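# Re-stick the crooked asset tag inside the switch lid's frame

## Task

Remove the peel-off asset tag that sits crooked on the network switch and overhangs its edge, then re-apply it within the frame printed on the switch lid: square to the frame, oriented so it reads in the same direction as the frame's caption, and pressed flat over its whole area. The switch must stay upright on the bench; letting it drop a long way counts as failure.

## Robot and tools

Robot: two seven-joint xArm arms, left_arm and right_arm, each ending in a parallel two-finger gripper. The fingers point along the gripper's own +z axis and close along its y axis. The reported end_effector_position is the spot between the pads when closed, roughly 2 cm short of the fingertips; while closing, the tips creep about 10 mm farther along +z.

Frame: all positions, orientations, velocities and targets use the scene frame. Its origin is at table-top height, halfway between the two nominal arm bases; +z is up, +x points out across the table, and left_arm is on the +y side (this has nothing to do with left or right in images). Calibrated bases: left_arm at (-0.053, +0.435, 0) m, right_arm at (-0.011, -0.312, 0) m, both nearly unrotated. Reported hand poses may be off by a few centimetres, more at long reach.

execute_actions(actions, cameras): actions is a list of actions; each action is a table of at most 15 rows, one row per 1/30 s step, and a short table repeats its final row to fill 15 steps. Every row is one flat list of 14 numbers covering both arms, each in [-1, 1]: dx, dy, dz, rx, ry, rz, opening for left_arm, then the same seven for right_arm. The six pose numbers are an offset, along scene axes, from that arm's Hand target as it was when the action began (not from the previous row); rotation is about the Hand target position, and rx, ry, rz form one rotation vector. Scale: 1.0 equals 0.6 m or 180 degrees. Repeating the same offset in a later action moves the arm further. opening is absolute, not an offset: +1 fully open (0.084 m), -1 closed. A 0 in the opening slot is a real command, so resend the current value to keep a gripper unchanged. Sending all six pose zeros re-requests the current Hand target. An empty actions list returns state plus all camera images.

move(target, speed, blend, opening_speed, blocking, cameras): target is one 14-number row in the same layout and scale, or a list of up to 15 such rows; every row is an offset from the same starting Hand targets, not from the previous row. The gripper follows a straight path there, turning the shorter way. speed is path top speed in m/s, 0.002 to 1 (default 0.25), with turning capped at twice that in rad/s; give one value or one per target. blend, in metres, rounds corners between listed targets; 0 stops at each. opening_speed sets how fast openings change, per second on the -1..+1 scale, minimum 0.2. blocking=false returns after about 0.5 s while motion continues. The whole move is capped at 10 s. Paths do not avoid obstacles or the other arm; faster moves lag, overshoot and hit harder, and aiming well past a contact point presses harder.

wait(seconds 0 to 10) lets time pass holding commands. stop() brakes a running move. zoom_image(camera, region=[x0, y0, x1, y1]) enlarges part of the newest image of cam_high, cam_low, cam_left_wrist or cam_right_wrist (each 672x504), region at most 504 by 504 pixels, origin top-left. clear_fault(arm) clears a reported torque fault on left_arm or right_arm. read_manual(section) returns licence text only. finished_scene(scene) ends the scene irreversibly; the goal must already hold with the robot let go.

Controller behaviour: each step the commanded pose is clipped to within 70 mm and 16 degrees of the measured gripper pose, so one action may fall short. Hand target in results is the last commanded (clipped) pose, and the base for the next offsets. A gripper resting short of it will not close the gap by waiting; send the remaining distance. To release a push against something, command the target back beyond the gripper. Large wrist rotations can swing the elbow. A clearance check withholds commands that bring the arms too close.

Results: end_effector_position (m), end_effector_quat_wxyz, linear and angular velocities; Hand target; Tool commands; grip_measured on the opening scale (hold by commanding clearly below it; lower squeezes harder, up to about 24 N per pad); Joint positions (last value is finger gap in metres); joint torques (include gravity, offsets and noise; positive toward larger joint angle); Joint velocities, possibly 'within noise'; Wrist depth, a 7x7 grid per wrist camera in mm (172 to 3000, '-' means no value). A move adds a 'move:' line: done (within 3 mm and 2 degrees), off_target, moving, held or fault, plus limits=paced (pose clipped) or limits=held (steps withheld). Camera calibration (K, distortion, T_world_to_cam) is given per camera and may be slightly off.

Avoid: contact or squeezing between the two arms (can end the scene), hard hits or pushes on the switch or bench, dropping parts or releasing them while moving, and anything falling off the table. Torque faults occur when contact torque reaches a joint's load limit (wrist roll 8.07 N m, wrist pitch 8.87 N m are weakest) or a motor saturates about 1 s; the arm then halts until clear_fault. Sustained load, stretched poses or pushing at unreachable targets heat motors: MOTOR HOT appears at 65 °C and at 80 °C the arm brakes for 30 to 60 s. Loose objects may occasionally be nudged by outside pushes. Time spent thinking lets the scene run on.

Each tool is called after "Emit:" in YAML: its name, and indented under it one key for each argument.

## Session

Emit:
execute_actions:
  actions: []

Scene clock: 0.00 s.
left_arm: end_effector_position=(+0.3930, +0.2518, +0.1270) grip_measured=+1.00 end_effector_quat_wxyz=(-0.257, -0.290, +0.811, -0.438) | right_arm: end_effector_position=(+0.5752, +0.1018, +0.2324) grip_measured=+1.00 end_effector_quat_wxyz=(-0.091, +0.974, -0.121, +0.168)
Joint positions: left_arm=[-0.475 0.451 0.554 1.083 -1.231 1.487 -3.068 0.084] | right_arm=[0.732 0.595 -0.1 1.82 -0.058 0.857 0.917 0.084]
Joint velocities: within noise
Joint torques (N m): no reading
Wrist depth (mm): cam_left_wrist=[2264 2356 2474 927 693 585 485 / 2286 2389 937 746 591 509 430 / 2309 1029 755 593 511 432 374 / 956 758 628 514 434 387 341 / 760 632 514 452 389 342 313 / 635 544 396 378 353 314 282 / 545 458 354 342 315 282 263] | cam_right_wrist=[1176 1201 486 469 449 431 417 / 514 490 468 450 432 414 403 / 488 467 446 429 414 401 387 / 469 448 429 413 400 389 374 / 446 429 413 399 387 375 362 / 428 411 397 386 372 360 348 / 412 397 384 374 362 350 338]
Hand target: left_arm +0.3930, +0.2518, +0.1270; -0.257, -0.290, +0.811, -0.438 | right_arm +0.5752, +0.1018, +0.2324; -0.091, +0.974, -0.121, +0.168
Tool commands: left_gripper/opening=+1.0 right_gripper/opening=+1.0
camera_calibration:
cam_left_wrist: T_world_to_cam=[[-0.689589, 0.455953, -0.562649, 0.257408], [0.701788, 0.228935, -0.674598, -0.17388], [-0.178775, -0.860056, -0.477854, 0.473196], [0, 0, 0, 1]] pos_world=[0.384128, 0.329416, 0.253649]
cam_right_wrist: T_world_to_cam=[[-0.213018, -0.950604, -0.225779, 0.306023], [-0.910487, 0.276966, -0.307089, 0.63306], [0.354453, 0.140153, -0.924511, 0.12731], [0, 0, 0, 1]] pos_world=[0.596456, 0.0977276, 0.381198]

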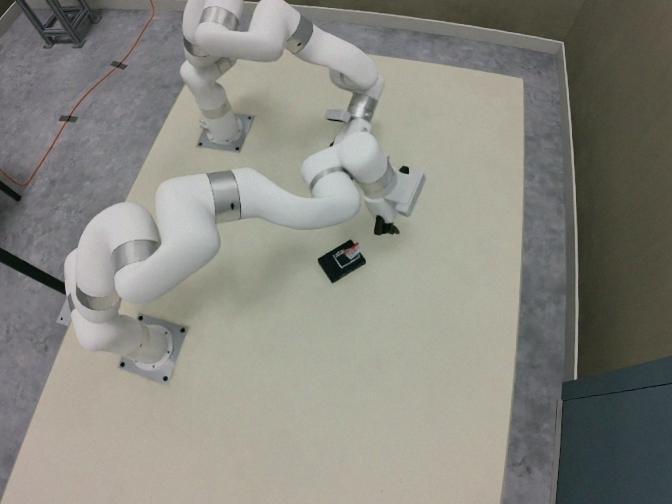

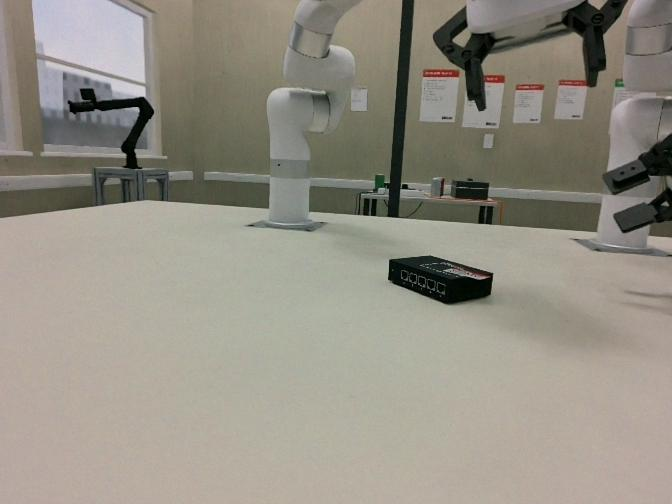

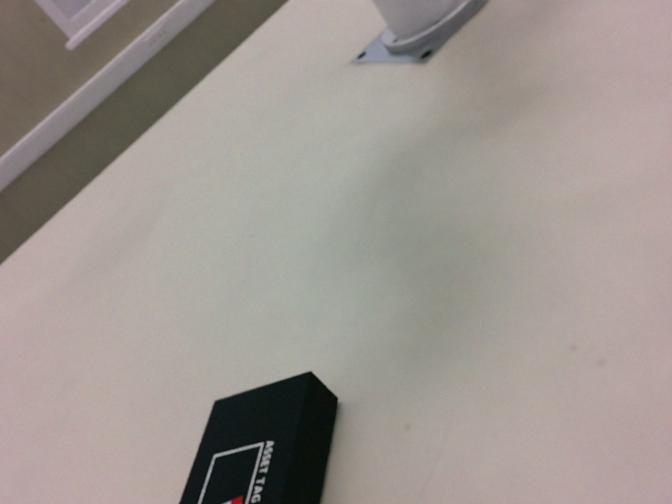

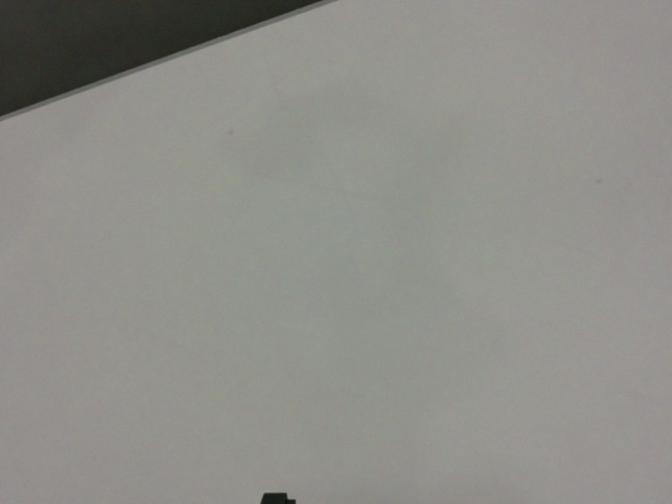

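Emit:
zoom_image:
  camera: "cam_high"
  region: [300, 220, 400, 300]

Emit:
zoom_image:
  camera: "cam_low"
  region: [380, 245, 500, 310]

Emit:
zoom_image:
  camera: "cam_left_wrist"
  region: [150, 350, 350, 504]

Scaled by 5.040.

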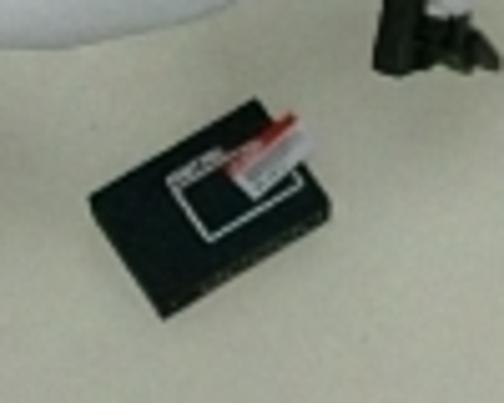

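Scaled by 4.200.

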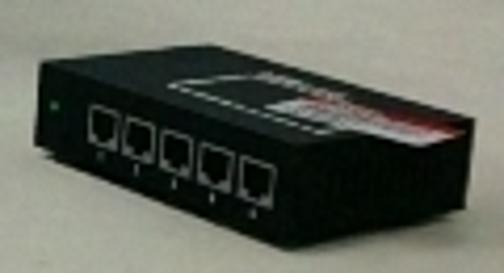

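Scaled by 2.520.

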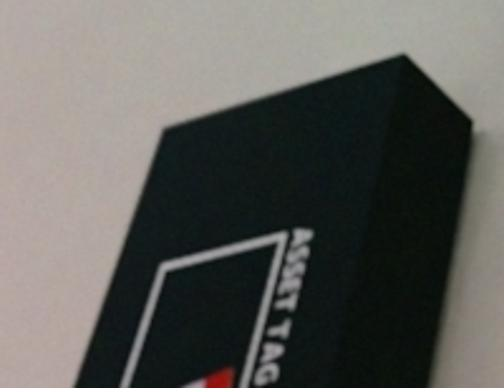

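Emit:
move:
  target: [0,0,0,0,0,0,1,-0.42,-0.20,0,0,0,0,1]
  speed: 0.15
  cameras: ["cam_high","cam_low","cam_right_wrist"]

Scene clock: 81.80 s.
left_arm: end_effector_position=(+0.3930, +0.2518, +0.1270) grip_measured=+1.00 end_effector_quat_wxyz=(-0.257, -0.290, +0.811, -0.438) | right_arm: end_effector_position=(+0.3233, -0.0182, +0.2323) grip_measured=+1.00 end_effector_quat_wxyz=(-0.091, +0.974, -0.121, +0.168)
Joint positions: left_arm=[-0.475 0.451 0.554 1.083 -1.231 1.487 -3.068 0.084] | right_arm=[0.844 -0.322 -0.051 0.679 -0.268 0.661 1.205 0.084]
Joint torques (N m): left_arm=[0.06 -17.78 3.15 9.37 -0.45 0.48 0] | right_arm=[1.05 -14.57 0.6 13.76 -0.01 -1.03 0.47]
Wrist depth (mm): cam_left_wrist=[2228 2333 2510 927 693 584 484 / 2302 2405 937 747 588 508 430 / 2325 1022 751 593 509 433 373 / 950 756 627 513 434 388 340 / 764 631 516 452 390 342 313 / 636 543 397 377 353 314 282 / 545 458 354 342 315 283 263] | cam_right_wrist=[542 515 493 472 452 432 416 / 513 489 470 449 431 416 403 / 487 467 447 430 413 400 387 / 467 448 431 402 399 389 374 / 448 428 408 369 363 375 361 / 426 411 396 373 369 360 348 / 412 397 383 374 362 350 339]
Hand target: left_arm +0.3930, +0.2518, +0.1270; -0.257, -0.290, +0.811, -0.438 | right_arm +0.3232, -0.0182, +0.2324; -0.091, +0.974, -0.121, +0.168
Off the commanded pose: left_arm 0.000 m, 0 deg | right_arm 0.000 m, 0 deg.
move: done
camera_calibration:
cam_right_wrist: T_world_to_cam=[[-0.213018, -0.950604, -0.225779, 0.138291], [-0.910487, 0.276966, -0.307089, 0.436944], [0.354453, 0.140153, -0.924511, 0.233415], [0, 0, 0, 1]] pos_world=[0.344556, -0.0222724, 0.381198]
Images, in order (width x height): cam_high 672x504, cam_low 672x504, cam_right_wrist 672x504.

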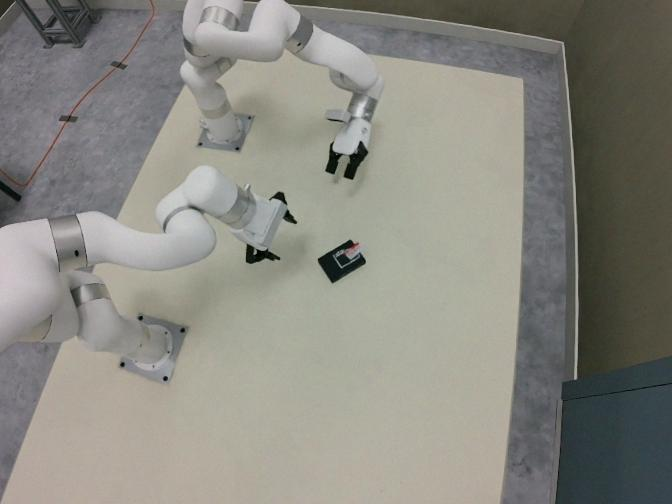

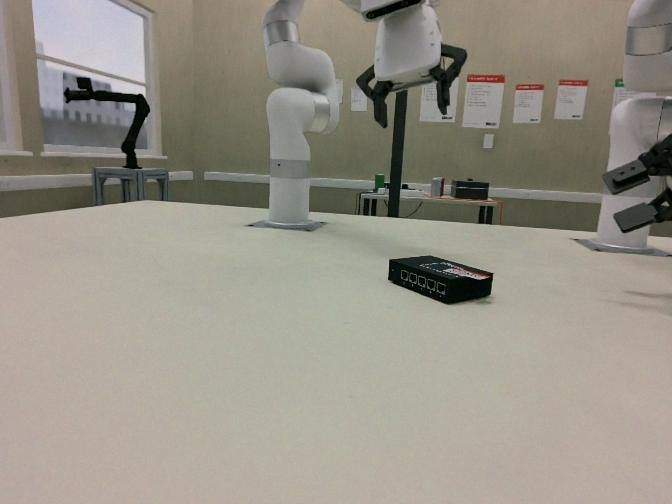

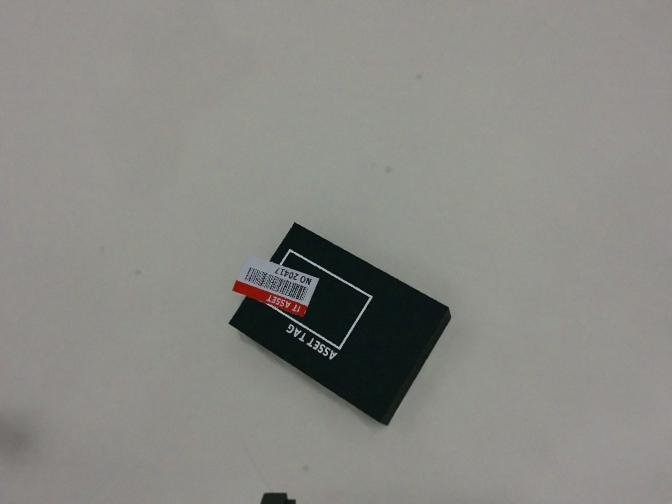

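Emit:
zoom_image:
  camera: "cam_right_wrist"
  region: [210, 205, 470, 435]

Scaled by 1.938.

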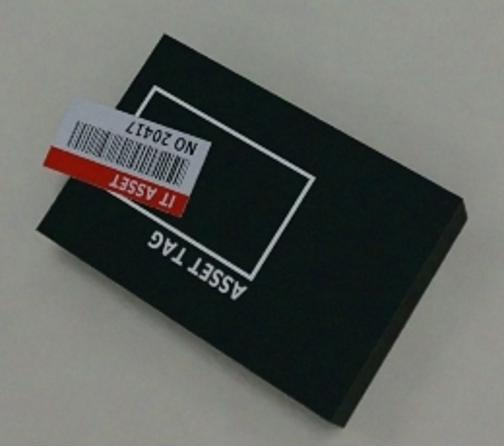

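Emit:
move:
  target: [0,0,0,0,0,0,1,-0.1,-0.333,0,0,0,0,-1]
  speed: 0.2

Emit:
move:
  target: [0.0483,-0.3917,0.0383,0.3361,-0.0469,0.0279,1,0,0,0,0,0,0,-1]
  speed: 0.15
  cameras: ["cam_high","cam_low","cam_left_wrist"]

Scene clock: 172.47 s.
left_arm: end_effector_position=(+0.3930, +0.2518, +0.1270) grip_measured=+1.00 end_effector_quat_wxyz=(-0.257, -0.290, +0.811, -0.438) | right_arm: end_effector_position=(+0.2633, -0.2180, +0.2323) grip_measured=-1.00 end_effector_quat_wxyz=(-0.091, +0.974, -0.121, +0.168)
Joint positions: left_arm=[-0.475 0.451 0.554 1.083 -1.231 1.487 -3.068 0.084] | right_arm=[0.639 -1.066 -0.277 0.254 -0.333 0.934 0.832 0]
Joint torques (N m): left_arm=[0.05 -17.88 3.08 9.47 -0.38 0.57 -0.01] | right_arm=[-0.51 1.09 2.17 13.92 0.22 -1.16 -0.13]
Wrist depth (mm): cam_left_wrist=[2249 2364 2483 930 693 587 485 / 2271 2389 936 744 589 508 429 / 2333 1026 751 593 510 432 374 / 953 759 627 513 434 388 341 / 763 631 515 452 390 342 312 / 636 542 397 378 354 314 283 / 544 457 355 342 315 283 263] | cam_right_wrist=[543 517 492 470 450 429 414 / 516 490 468 449 431 414 402 / 490 467 447 429 413 400 387 / 460 451 432 415 399 387 374 / 413 426 414 399 387 373 359 / 421 413 398 385 371 359 348 / 415 399 385 375 362 349 339]
Hand target: left_arm +0.3930, +0.2518, +0.1270; -0.257, -0.290, +0.811, -0.438 | right_arm +0.2632, -0.2180, +0.2324; -0.091, +0.974, -0.121, +0.168
Off the commanded pose: left_arm 0.000 m, 0 deg | right_arm 0.000 m, 0 deg.
move: done

Scene clock: 176.73 s.
left_arm: end_effector_position=(+0.4219, +0.0168, +0.1499) grip_measured=+1.00 end_effector_quat_wxyz=(+0.000, -0.383, +0.924, +0.000) | right_arm: end_effector_position=(+0.2632, -0.2180, +0.2324) grip_measured=-1.00 end_effector_quat_wxyz=(-0.091, +0.974, -0.121, +0.168)
Joint positions: left_arm=[-1.137 0.703 0.583 1.778 -0.393 1.191 -4.433 0.084] | right_arm=[0.639 -1.066 -0.277 0.254 -0.333 0.934 0.832 0]
Joint torques (N m): left_arm=[0.47 -22.72 5.01 11.83 0.46 -0.73 -0.15] | right_arm=[-0.55 1.07 2.45 13.86 0.17 -1.22 0]
Wrist depth (mm): cam_left_wrist=[277 277 278 279 280 281 282 / 276 276 278 279 280 280 281 / 275 276 277 278 279 280 281 / 275 276 277 277 278 279 280 / 274 275 276 276 277 278 279 / 274 274 275 245 246 278 279 / 272 274 274 245 245 277 278] | cam_right_wrist=[543 515 493 469 450 431 414 / 514 488 468 449 432 413 400 / 489 469 447 430 412 398 386 / 459 452 431 415 399 388 375 / 413 427 413 399 387 372 361 / 421 412 398 386 372 360 347 / 415 400 384 374 362 350 338]
Hand target: left_arm +0.4219, +0.0168, +0.1499; +0.000, -0.383, +0.924, +0.000 | right_arm +0.2632, -0.2180, +0.2324; -0.091, +0.974, -0.121, +0.168
Off the commanded pose: left_arm 0.000 m, 0 deg | right_arm 0.000 m, 0 deg.
move: done
camera_calibration:
cam_left_wrist: T_world_to_cam=[[-0.701071, 0.713052, 0.00747917, 0.312523], [0.71291, 0.70109, -0.0152349, -0.236399], [-0.0161069, -0.00534878, -0.999856, 0.282525], [0, 0, 0, 1]] pos_world=[0.392183, -0.0555973, 0.276545]
Images, in order (width x height): cam_high 672x504, cam_low 672x504, cam_left_wrist 672x504.

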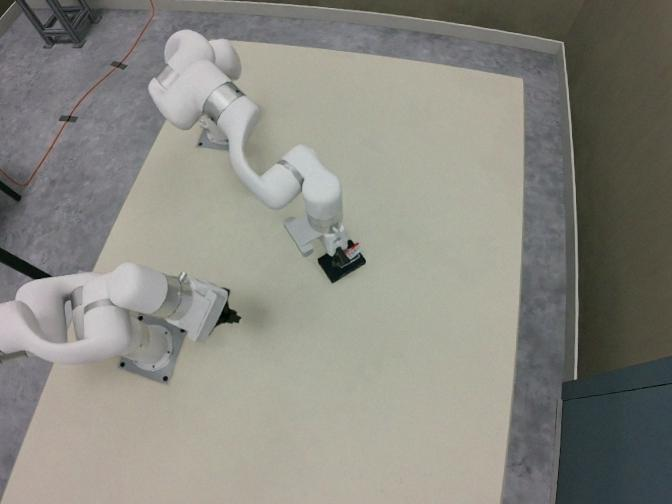

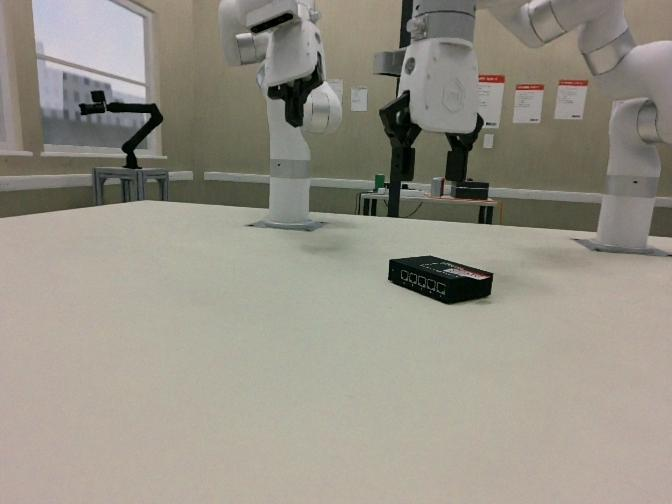

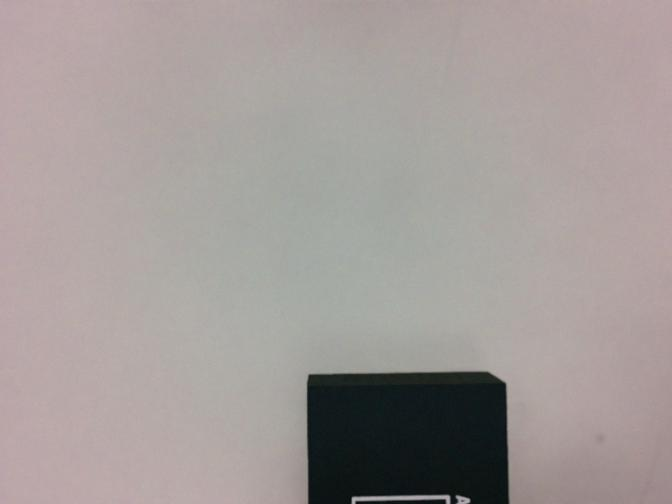

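Emit:
move:
  target: [0.0005,0.0007,-0.1333,0,0,0,1,0,0,0,0,0,0,-1]
  speed: 0.08
  cameras: ["cam_low","cam_high"]

Emit:
zoom_image:
  camera: "cam_low"
  region: [360, 180, 520, 310]

Emit:
zoom_image:
  camera: "cam_high"
  region: [300, 210, 390, 300]

Scene clock: 205.80 s.
left_arm: end_effector_position=(+0.4222, +0.0172, +0.0700) grip_measured=+1.00 end_effector_quat_wxyz=(+0.000, -0.383, +0.924, +0.000) | right_arm: end_effector_position=(+0.2632, -0.2180, +0.2324) grip_measured=-1.00 end_effector_quat_wxyz=(-0.091, +0.974, -0.121, +0.168)
Joint positions: left_arm=[-1.128 0.797 0.545 1.696 -0.448 1.026 -4.398 0.084] | right_arm=[0.639 -1.066 -0.277 0.254 -0.333 0.934 0.832 0]
Joint torques (N m): left_arm=[0.72 -23.45 5.32 10.94 0.01 -1.75 0.39] | right_arm=[-0.16 0.96 2.2 13.92 0.27 -1.2 -0.14]
Wrist depth (mm): cam_left_wrist=[195 196 197 197 198 199 200 / 195 196 197 197 198 198 199 / 195 195 196 197 197 198 199 / 194 195 196 197 197 198 199 / 194 195 196 196 197 198 199 / 194 195 195 196 197 197 198 / 194 194 195 - - - 198] | cam_right_wrist=[541 515 491 469 449 432 414 / 516 490 469 451 431 412 402 / 482 466 448 429 411 400 386 / 367 451 431 414 399 389 375 / 413 427 414 398 385 373 360 / 419 413 396 387 371 360 348 / 414 400 385 374 361 348 339]
Hand target: left_arm +0.4222, +0.0172, +0.0700; +0.000, -0.383, +0.924, +0.000 | right_arm +0.2632, -0.2180, +0.2324; -0.091, +0.974, -0.121, +0.168
Off the commanded pose: left_arm 0.000 m, 0 deg | right_arm 0.000 m, 0 deg.
move: done
Images, in order (width x height): cam_high 672x504, cam_low 672x504.

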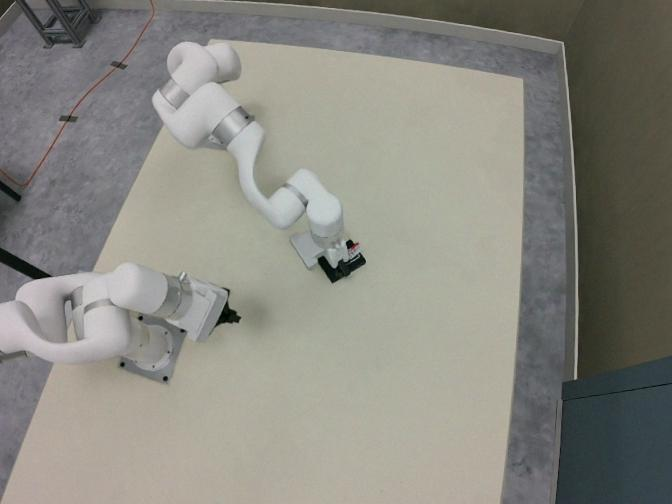

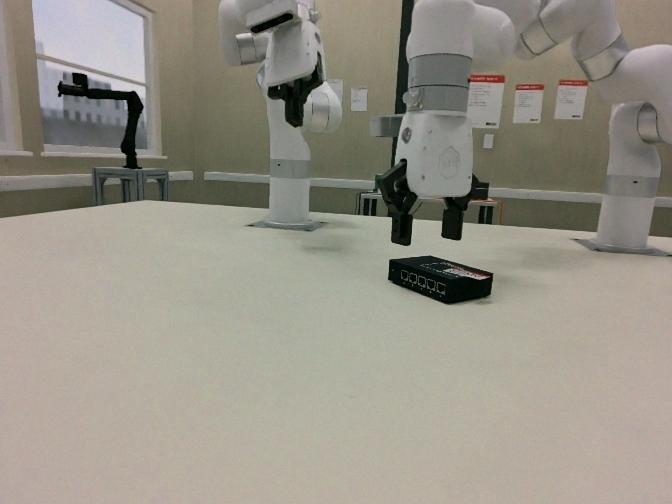

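Scaled by 3.150.

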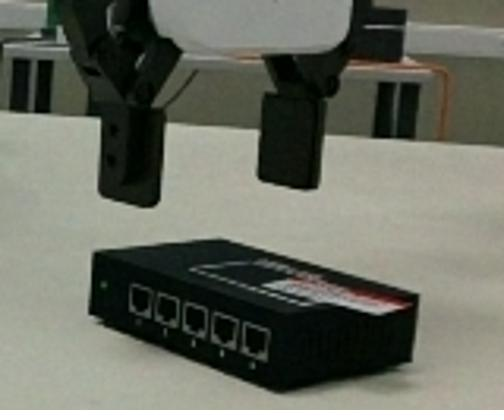

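Scaled by 5.600.

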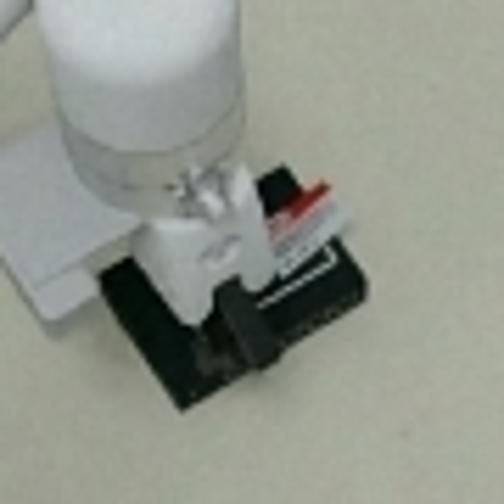

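Emit:
move:
  target: [0,-0.0025,-0.0383,0,0,0,1,0,0,0,0,0,0,-1]
  speed: 0.06
  cameras: ["cam_low"]

Emit:
zoom_image:
  camera: "cam_low"
  region: [370, 210, 510, 310]

Scene clock: 256.30 s.
left_arm: end_effector_position=(+0.4222, +0.0157, +0.0471) grip_measured=+1.00 end_effector_quat_wxyz=(+0.000, -0.383, +0.924, +0.000) | right_arm: end_effector_position=(+0.2632, -0.2180, +0.2324) grip_measured=-1.00 end_effector_quat_wxyz=(-0.091, +0.974, -0.121, +0.168)
Joint positions: left_arm=[-1.122 0.834 0.53 1.693 -0.465 0.986 -4.391 0.084] | right_arm=[0.639 -1.066 -0.277 0.254 -0.333 0.934 0.832 0]
Joint torques (N m): left_arm=[0.63 -23.76 5.41 11.22 0.03 -1.82 0.29] | right_arm=[-0.25 1.33 2.31 14.06 0.2 -1.22 -0.13]
Wrist depth (mm): cam_left_wrist=[172 173 174 174 175 176 176 / 172 173 173 174 175 175 176 / 172 173 173 174 174 175 176 / 172 172 173 174 174 175 176 / 172 172 173 173 174 175 175 / - 172 173 173 174 175 175 / - 172 172 - - - 175] | cam_right_wrist=[544 517 489 471 451 431 415 / 514 490 468 449 429 414 401 / 484 467 448 431 412 401 385 / 360 451 431 414 399 387 375 / 408 426 415 399 385 373 359 / 415 411 396 386 372 360 348 / 414 400 385 373 362 349 337]
Hand target: left_arm +0.4222, +0.0157, +0.0470; +0.000, -0.383, +0.924, +0.000 | right_arm +0.2632, -0.2180, +0.2324; -0.091, +0.974, -0.121, +0.168
Off the commanded pose: left_arm 0.000 m, 0 deg | right_arm 0.000 m, 0 deg.
move: done
Images, in order (width x height): cam_low 672x504.

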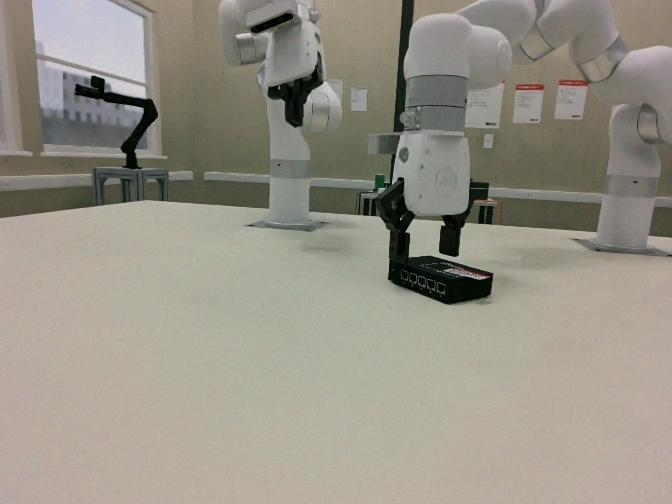

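Scaled by 3.600.

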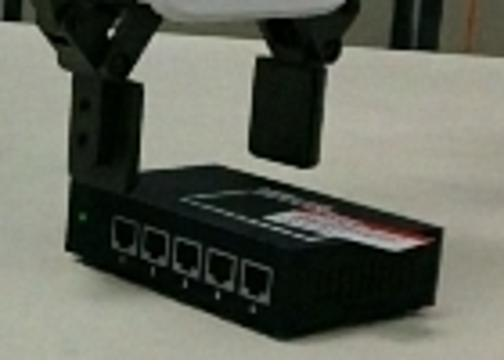

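Emit:
move:
  target: [0,0,-0.0117,0,0,0,1,0,0,0,0,0,0,-1]
  speed: 0.03
  cameras: ["cam_low","cam_left_wrist"]

Emit:
zoom_image:
  camera: "cam_low"
  region: [370, 230, 510, 310]

Scene clock: 273.27 s.
left_arm: end_effector_position=(+0.4222, +0.0157, +0.0401) grip_measured=+1.00 end_effector_quat_wxyz=(+0.000, -0.383, +0.924, +0.000) | right_arm: end_effector_position=(+0.2632, -0.2180, +0.2324) grip_measured=-1.00 end_effector_quat_wxyz=(-0.091, +0.974, -0.121, +0.168)
Joint positions: left_arm=[-1.119 0.845 0.525 1.691 -0.47 0.973 -4.388 0.084] | right_arm=[0.639 -1.066 -0.277 0.254 -0.333 0.934 0.832 0]
Joint torques (N m): left_arm=[0.54 -23.39 5.41 10.6 0.16 -1.68 0.39] | right_arm=[-0.04 1.12 2.45 14.01 0.35 -1.17 -0.13]
Wrist depth (mm): cam_left_wrist=[- - - - - - - / - - - - - - - / - - - - - - - / - - - - - - - / - - - - - - - / - - - - - - - / - - - - - - -] | cam_right_wrist=[543 517 490 469 451 431 414 / 512 491 468 449 431 414 401 / 476 467 446 429 411 401 385 / 362 450 431 414 399 388 373 / 406 427 415 399 387 374 361 / 418 413 396 386 372 359 348 / 415 399 386 374 364 350 338]
Hand target: left_arm +0.4222, +0.0157, +0.0400; +0.000, -0.383, +0.924, +0.000 | right_arm +0.2632, -0.2180, +0.2324; -0.091, +0.974, -0.121, +0.168
Off the commanded pose: left_arm 0.000 m, 0 deg | right_arm 0.000 m, 0 deg.
move: done
camera_calibration:
cam_left_wrist: T_world_to_cam=[[-0.70107, 0.713053, 0.00754926, 0.314328], [0.712908, 0.70109, -0.0153062, -0.237503], [-0.0162068, -0.00534878, -0.999854, 0.172679], [0, 0, 0, 1]] pos_world=[0.392482, -0.0566973, 0.166645]
Images, in order (width x height): cam_low 672x504, cam_left_wrist 672x504.

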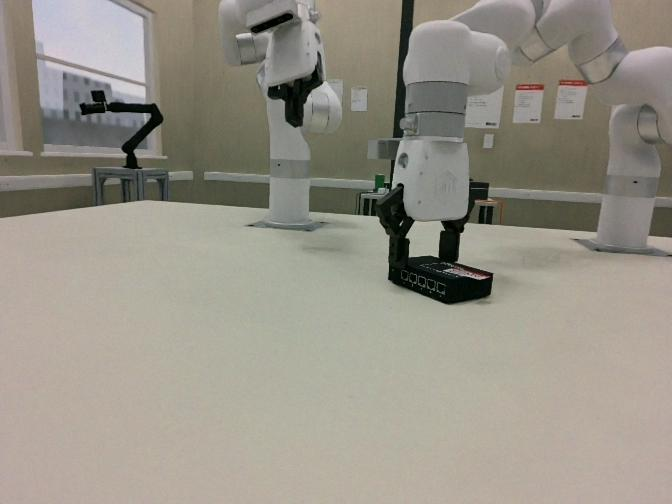

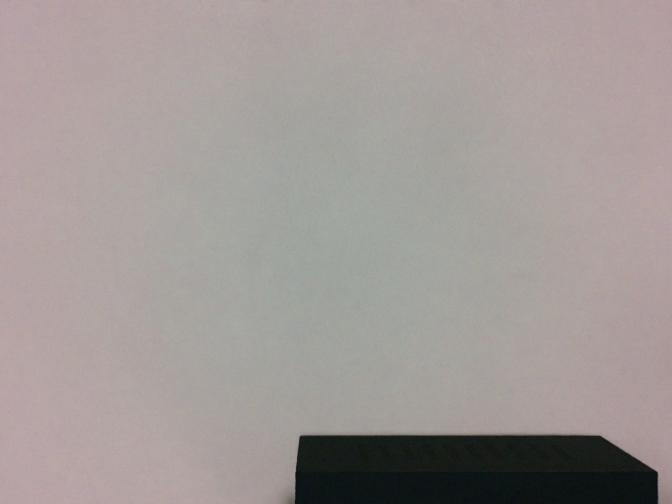

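Scaled by 3.600.

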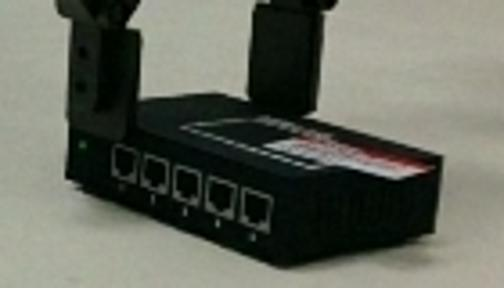

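Emit:
move:
  target: [0,0,-0.0125,0,0,0,1,0,0,0,0,0,0,-1]
  speed: 0.04

Emit:
move:
  target: [0,0,0,0,0,0,0.5,0,0,0,0,0,0,-1]
  speed: 0.04
  opening_speed: 0.4
  cameras: ["cam_low","cam_left_wrist"]

Emit:
zoom_image:
  camera: "cam_low"
  region: [370, 230, 510, 310]

Scene clock: 285.47 s.
left_arm: end_effector_position=(+0.4222, +0.0157, +0.0326) grip_measured=+1.00 end_effector_quat_wxyz=(+0.000, -0.383, +0.924, +0.000) | right_arm: end_effector_position=(+0.2632, -0.2180, +0.2324) grip_measured=-1.00 end_effector_quat_wxyz=(-0.091, +0.974, -0.121, +0.168)
Joint positions: left_arm=[-1.117 0.857 0.52 1.69 -0.476 0.96 -4.385 0.084] | right_arm=[0.639 -1.066 -0.277 0.254 -0.333 0.934 0.832 0]
Joint torques (N m): left_arm=[0.44 -24.42 5.5 10.54 0.08 -1.68 0.31] | right_arm=[0.09 1.38 2.43 14.12 0.35 -1.37 -0.13]
Wrist depth (mm): cam_left_wrist=[- - - - - - - / - - - - - - - / - - - - - - - / - - - - - - - / - - - - - - - / - - - - - - - / - - - - - - -] | cam_right_wrist=[543 516 491 468 450 430 415 / 515 490 469 448 429 414 402 / 483 467 447 428 412 400 386 / 344 451 431 415 399 387 374 / 404 428 415 399 386 374 360 / 411 413 398 385 372 359 348 / 416 399 386 375 363 350 338]
Hand target: left_arm +0.4222, +0.0157, +0.0325; +0.000, -0.383, +0.924, +0.000 | right_arm +0.2632, -0.2180, +0.2324; -0.091, +0.974, -0.121, +0.168
Off the commanded pose: left_arm 0.000 m, 0 deg | right_arm 0.000 m, 0 deg.
move: done

Scene clock: 286.93 s.
left_arm: end_effector_position=(+0.4222, +0.0157, +0.0325) grip_measured=+0.75 end_effector_quat_wxyz=(+0.000, -0.383, +0.924, +0.000) | right_arm: end_effector_position=(+0.2632, -0.2180, +0.2324) grip_measured=-1.00 end_effector_quat_wxyz=(-0.091, +0.974, -0.121, +0.168)
Joint positions: left_arm=[-1.116 0.858 0.52 1.69 -0.476 0.96 -4.385 0.075] | right_arm=[0.639 -1.066 -0.277 0.254 -0.333 0.934 0.832 0]
Joint torques (N m): left_arm=[-0.74 -19.17 3.56 7.04 0.27 0.19 -0.07] | right_arm=[0 1.56 2.35 13.94 0.28 -1.2 -0.23]
Wrist depth (mm): cam_left_wrist=[- - - - - - - / - - - - - - - / - - - - - - - / - - - - - - - / - - - - - - - / - - - - - - - / - - - - - - -] | cam_right_wrist=[541 514 493 470 448 430 413 / 514 492 469 450 431 413 400 / 489 468 448 429 413 400 385 / 343 453 431 414 398 388 374 / 402 428 416 397 386 373 360 / 407 414 397 385 373 360 347 / 415 398 387 373 361 348 338]
Hand target: left_arm +0.4222, +0.0157, +0.0325; +0.000, -0.383, +0.924, +0.000 | right_arm +0.2632, -0.2180, +0.2324; -0.091, +0.974, -0.121, +0.168
Off the commanded pose: left_arm 0.000 m, 0 deg | right_arm 0.000 m, 0 deg.
move: done
camera_calibration:
cam_left_wrist: T_world_to_cam=[[-0.70107, 0.713053, 0.00754926, 0.314385], [0.712908, 0.70109, -0.0153062, -0.23762], [-0.0162068, -0.00534878, -0.999854, 0.16508], [0, 0, 0, 1]] pos_world=[0.392482, -0.0566973, 0.159045]
Images, in order (width x height): cam_low 672x504, cam_left_wrist 672x504.

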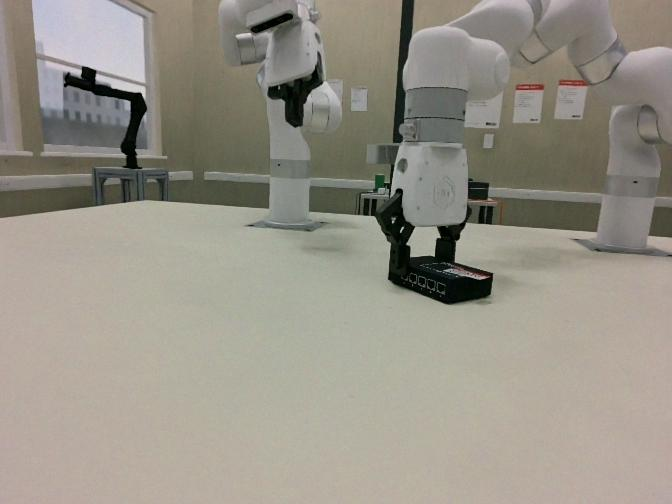

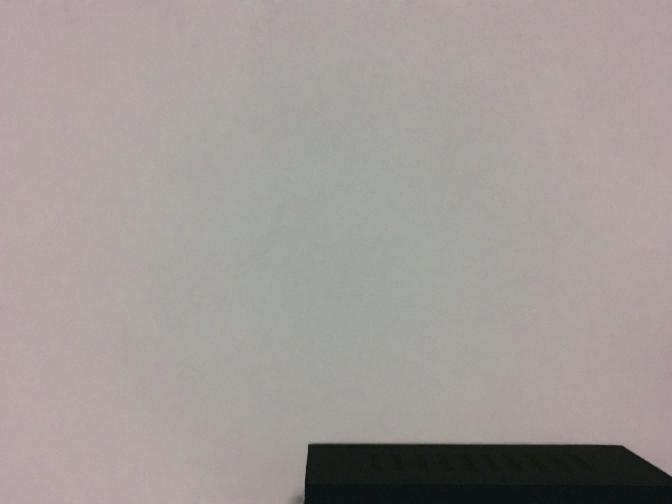

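Scaled by 3.600.

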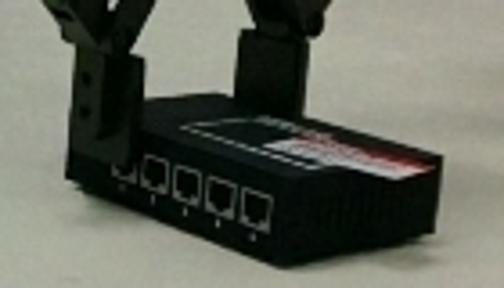

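Emit:
move:
  target: [-0.002,-0.0024,0.002,0,0,-0.5528,0.5,0,0,0,0,0,0,-1]
  speed: 0.25

Emit:
move:
  target: [-0.002,-0.0024,0,0,0,-0.5528,0.5,0,0,0,0,0,0,-1]
  speed: 0.25
  cameras: ["cam_low","cam_left_wrist","cam_high"]

Emit:
zoom_image:
  camera: "cam_high"
  region: [270, 200, 390, 300]

Scene clock: 311.17 s.
left_arm: end_effector_position=(+0.4210, +0.0142, +0.0337) grip_measured=+0.75 end_effector_quat_wxyz=(+0.000, +0.458, +0.889, +0.000) | right_arm: end_effector_position=(+0.2632, -0.2180, +0.2324) grip_measured=-1.00 end_effector_quat_wxyz=(-0.091, +0.974, -0.121, +0.168)
Joint positions: left_arm=[-0.887 0.787 0.197 1.672 -0.176 0.902 -2.815 0.075] | right_arm=[0.639 -1.066 -0.277 0.254 -0.333 0.934 0.832 0]
Joint torques (N m): left_arm=[-3.33 -24.43 -2.41 10.95 -0.1 -1.21 0.82] | right_arm=[0.15 1.69 2.39 14.09 0.32 -1.2 -0.18]
Wrist depth (mm): cam_left_wrist=[- - - - - - - / - - - - - - - / - - - - - - - / - - - - - - - / - - - - - - - / - - - - - - - / - - - - - - -] | cam_right_wrist=[541 516 493 469 451 432 413 / 517 490 468 451 430 414 402 / 489 468 448 429 411 400 384 / 470 417 432 415 401 389 374 / 337 413 415 398 387 375 360 / 351 412 397 386 373 360 347 / 415 399 384 375 361 349 338]
Hand target: left_arm +0.4210, +0.0143, +0.0337; +0.000, +0.458, +0.889, +0.000 | right_arm +0.2632, -0.2180, +0.2324; -0.091, +0.974, -0.121, +0.168
Off the commanded pose: left_arm 0.000 m, 0 deg | right_arm 0.000 m, 0 deg.
move: done

Scene clock: 315.27 s.
left_arm: end_effector_position=(+0.4198, +0.0128, +0.0337) grip_measured=+0.75 end_effector_quat_wxyz=(+0.000, +0.974, +0.225, +0.000) | right_arm: end_effector_position=(+0.2632, -0.2180, +0.2324) grip_measured=-1.00 end_effector_quat_wxyz=(-0.091, +0.974, -0.121, +0.168)
Joint positions: left_arm=[-0.634 0.782 -0.141 1.671 0.126 0.897 -1.254 0.075] | right_arm=[0.639 -1.066 -0.277 0.254 -0.333 0.934 0.832 0]
Joint torques (N m): left_arm=[-0.95 -21.83 -3.31 9.17 0.41 0.2 0.91] | right_arm=[0.41 1.58 2.45 14.19 0.21 -1.23 -0.09]
Wrist depth (mm): cam_left_wrist=[- - - - - - - / - - - - - - - / - - - - - - - / - - - - - - - / - - - - - - - / - - - - - - - / - - - - - - -] | cam_right_wrist=[545 516 492 469 450 431 413 / 514 493 469 449 431 413 401 / 489 467 446 429 414 400 386 / 329 445 432 414 398 387 374 / 337 423 414 397 387 373 361 / 394 387 399 385 372 359 348 / 409 396 386 374 362 349 337]
Hand target: left_arm +0.4198, +0.0128, +0.0337; +0.000, +0.974, +0.225, +0.000 | right_arm +0.2632, -0.2180, +0.2324; -0.091, +0.974, -0.121, +0.168
Off the commanded pose: left_arm 0.000 m, 0 deg | right_arm 0.000 m, 0 deg.
move: done
camera_calibration:
cam_left_wrist: T_world_to_cam=[[0.430749, -0.90244, 0.00750864, -0.139716], [-0.902311, -0.430814, -0.0152934, 0.458758], [0.0170362, -0.000187512, -0.999855, 0.152202], [0, 0, 0, 1]] pos_world=[0.471532, 0.0715831, 0.160245]
Images, in order (width x height): cam_high 672x504, cam_low 672x504, cam_left_wrist 672x504.

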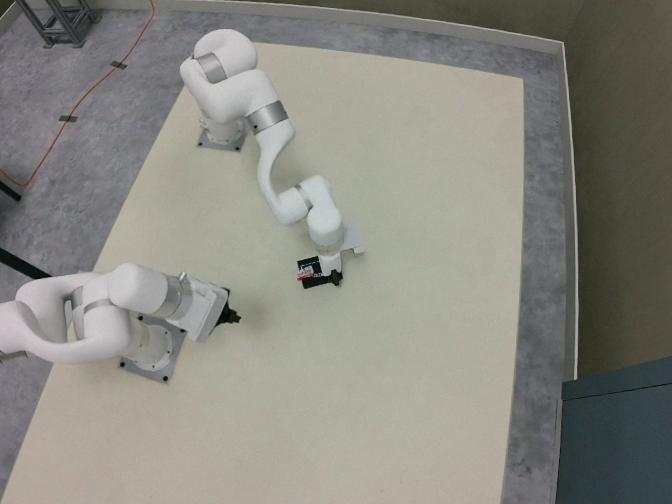

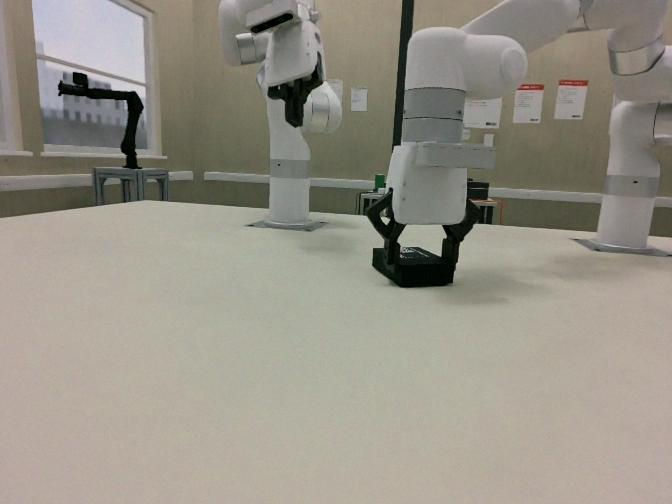

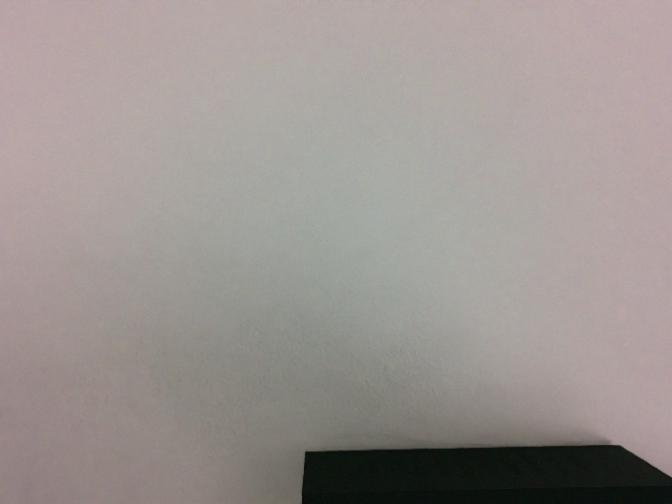

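Scaled by 4.200.

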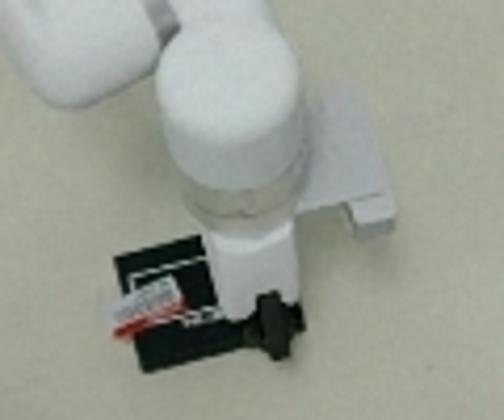

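Emit:
move:
  target:
    - [0,0,0,0,0,0,1,0,0,0,0,0,0,-1]
    - [0,0,0.002,-0.0534,0.11,0,1,0,0,0,0,0,0,-1]
  speed: 0.2

Emit:
move:
  target: [0,0,0,0,0,0,0.3,-0.0053,0.2133,-0.1207,0.2695,-0.0669,-0.1428,-1]
  speed: 0.15
  opening_speed: 0.4
  cameras: ["cam_low","cam_right_wrist","cam_high"]

Emit:
zoom_image:
  camera: "cam_low"
  region: [340, 180, 500, 310]

Scene clock: 404.33 s.
left_arm: end_effector_position=(+0.4198, +0.0128, +0.0349) grip_measured=+1.00 end_effector_quat_wxyz=(+0.043, +0.956, +0.221, -0.186) | right_arm: end_effector_position=(+0.2632, -0.2180, +0.2324) grip_measured=-1.00 end_effector_quat_wxyz=(-0.091, +0.974, -0.121, +0.168)
Joint positions: left_arm=[-0.445 0.968 -0.295 1.969 -0.102 1.209 -1.035 0.084] | right_arm=[0.639 -1.066 -0.277 0.254 -0.333 0.934 0.832 0]
Joint torques (N m): left_arm=[0.63 -26.14 -4.27 11.75 -0.3 -0.45 0.31] | right_arm=[0.28 1.53 2.25 14.03 0.28 -1.39 -0.1]
Wrist depth (mm): cam_left_wrist=[- - - - - - - / - - - - - - - / - - - - - - - / - - - - - - - / - - - - - - - / - - - - - - - / - - - - - - -] | cam_right_wrist=[543 517 492 469 451 429 414 / 514 491 469 449 431 413 401 / 476 468 449 430 414 401 387 / 345 445 432 415 397 388 373 / 408 423 414 399 387 374 362 / 395 387 398 386 373 359 347 / 409 397 384 375 363 350 337]
Hand target: left_arm +0.4198, +0.0128, +0.0349; +0.043, +0.956, +0.221, -0.186 | right_arm +0.2632, -0.2180, +0.2324; -0.091, +0.974, -0.121, +0.168
Off the commanded pose: left_arm 0.000 m, 0 deg | right_arm 0.000 m, 0 deg.
move: done

Scene clock: 408.67 s.
left_arm: end_effector_position=(+0.4198, +0.0128, +0.0349) grip_measured=+0.76 end_effector_quat_wxyz=(+0.043, +0.956, +0.221, -0.186) | right_arm: end_effector_position=(+0.2601, -0.0900, +0.1600) grip_measured=-1.00 end_effector_quat_wxyz=(-0.452, +0.779, -0.376, +0.217)
Joint positions: left_arm=[-0.445 0.968 -0.295 1.969 -0.102 1.209 -1.035 0.075] | right_arm=[0.83 -0.091 -0.092 -0.116 0.048 -1.075 1.565 0]
Joint torques (N m): left_arm=[-2.03 -21.33 -3.85 7.6 0.23 0.17 0.07] | right_arm=[0.83 -7.37 0.39 5.59 0.27 -2.93 0.41]
Wrist depth (mm): cam_left_wrist=[- - - - - - - / - - - - - - - / - - - - - - - / - - - - - - - / - - - - - - - / - - - - - - - / - - - - - - -] | cam_right_wrist=[1178 1253 684 529 407 347 291 / 1262 1345 679 528 407 348 290 / 1383 1465 749 489 407 347 290 / 311 318 311 331 343 346 291 / 295 302 314 322 353 302 288 / 340 327 321 345 353 301 289 / 1968 1082 830 486 406 315 289]
Hand target: left_arm +0.4198, +0.0128, +0.0349; +0.043, +0.956, +0.221, -0.186 | right_arm +0.2601, -0.0900, +0.1599; -0.452, +0.779, -0.376, +0.217
Off the commanded pose: left_arm 0.000 m, 0 deg | right_arm 0.000 m, 0 deg.
move: done
camera_calibration:
cam_right_wrist: T_world_to_cam=[[-0.392504, -0.29766, -0.870252, 0.24868], [-0.616454, 0.787343, 0.00873323, 0.295955], [0.682587, 0.539898, -0.492529, 0.0804587], [0, 0, 0, 1]] pos_world=[0.22513, -0.202435, 0.253458]
Images, in order (width x height): cam_high 672x504, cam_low 672x504, cam_right_wrist 672x504.

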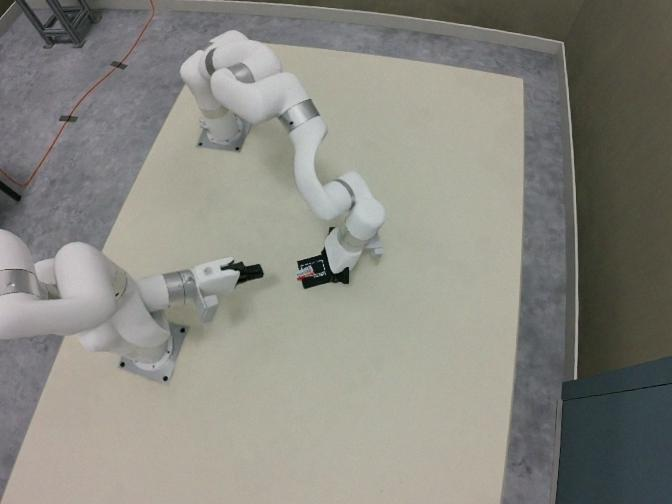

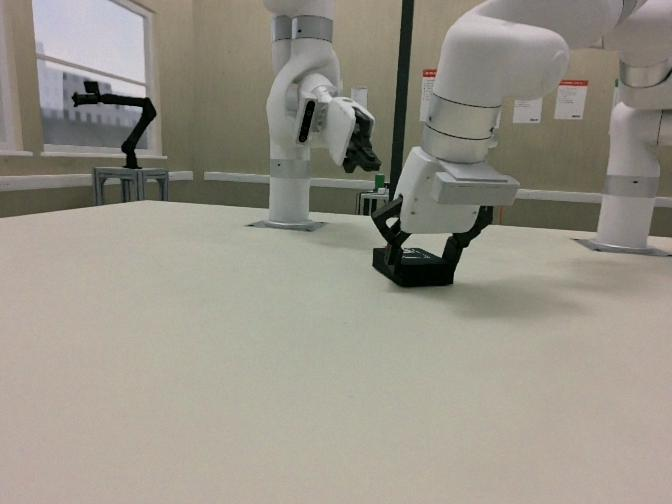

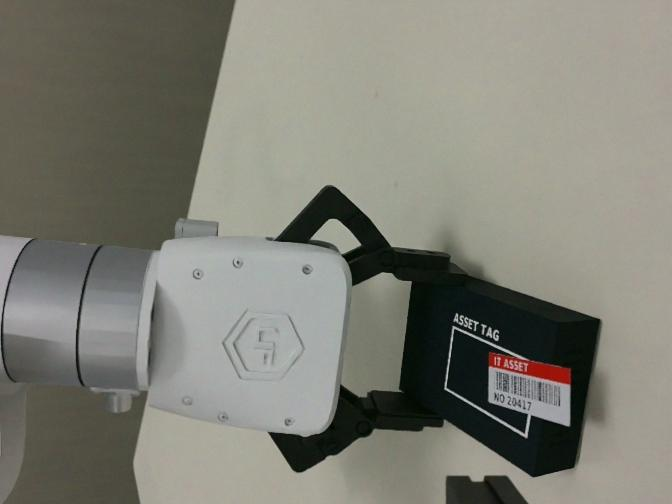

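Scaled by 3.150.

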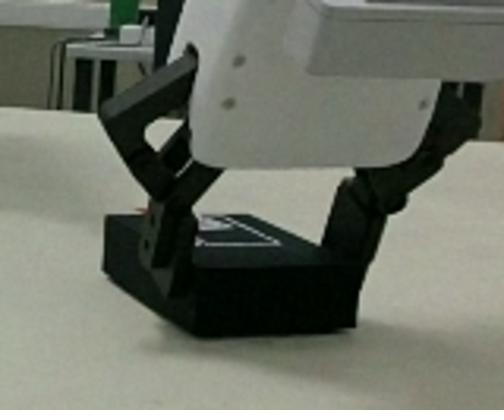

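Emit:
zoom_image:
  camera: "cam_right_wrist"
  region: [390, 270, 610, 490]

Scaled by 2.291.

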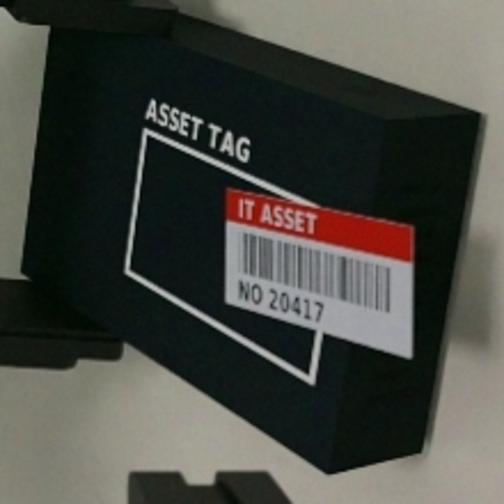

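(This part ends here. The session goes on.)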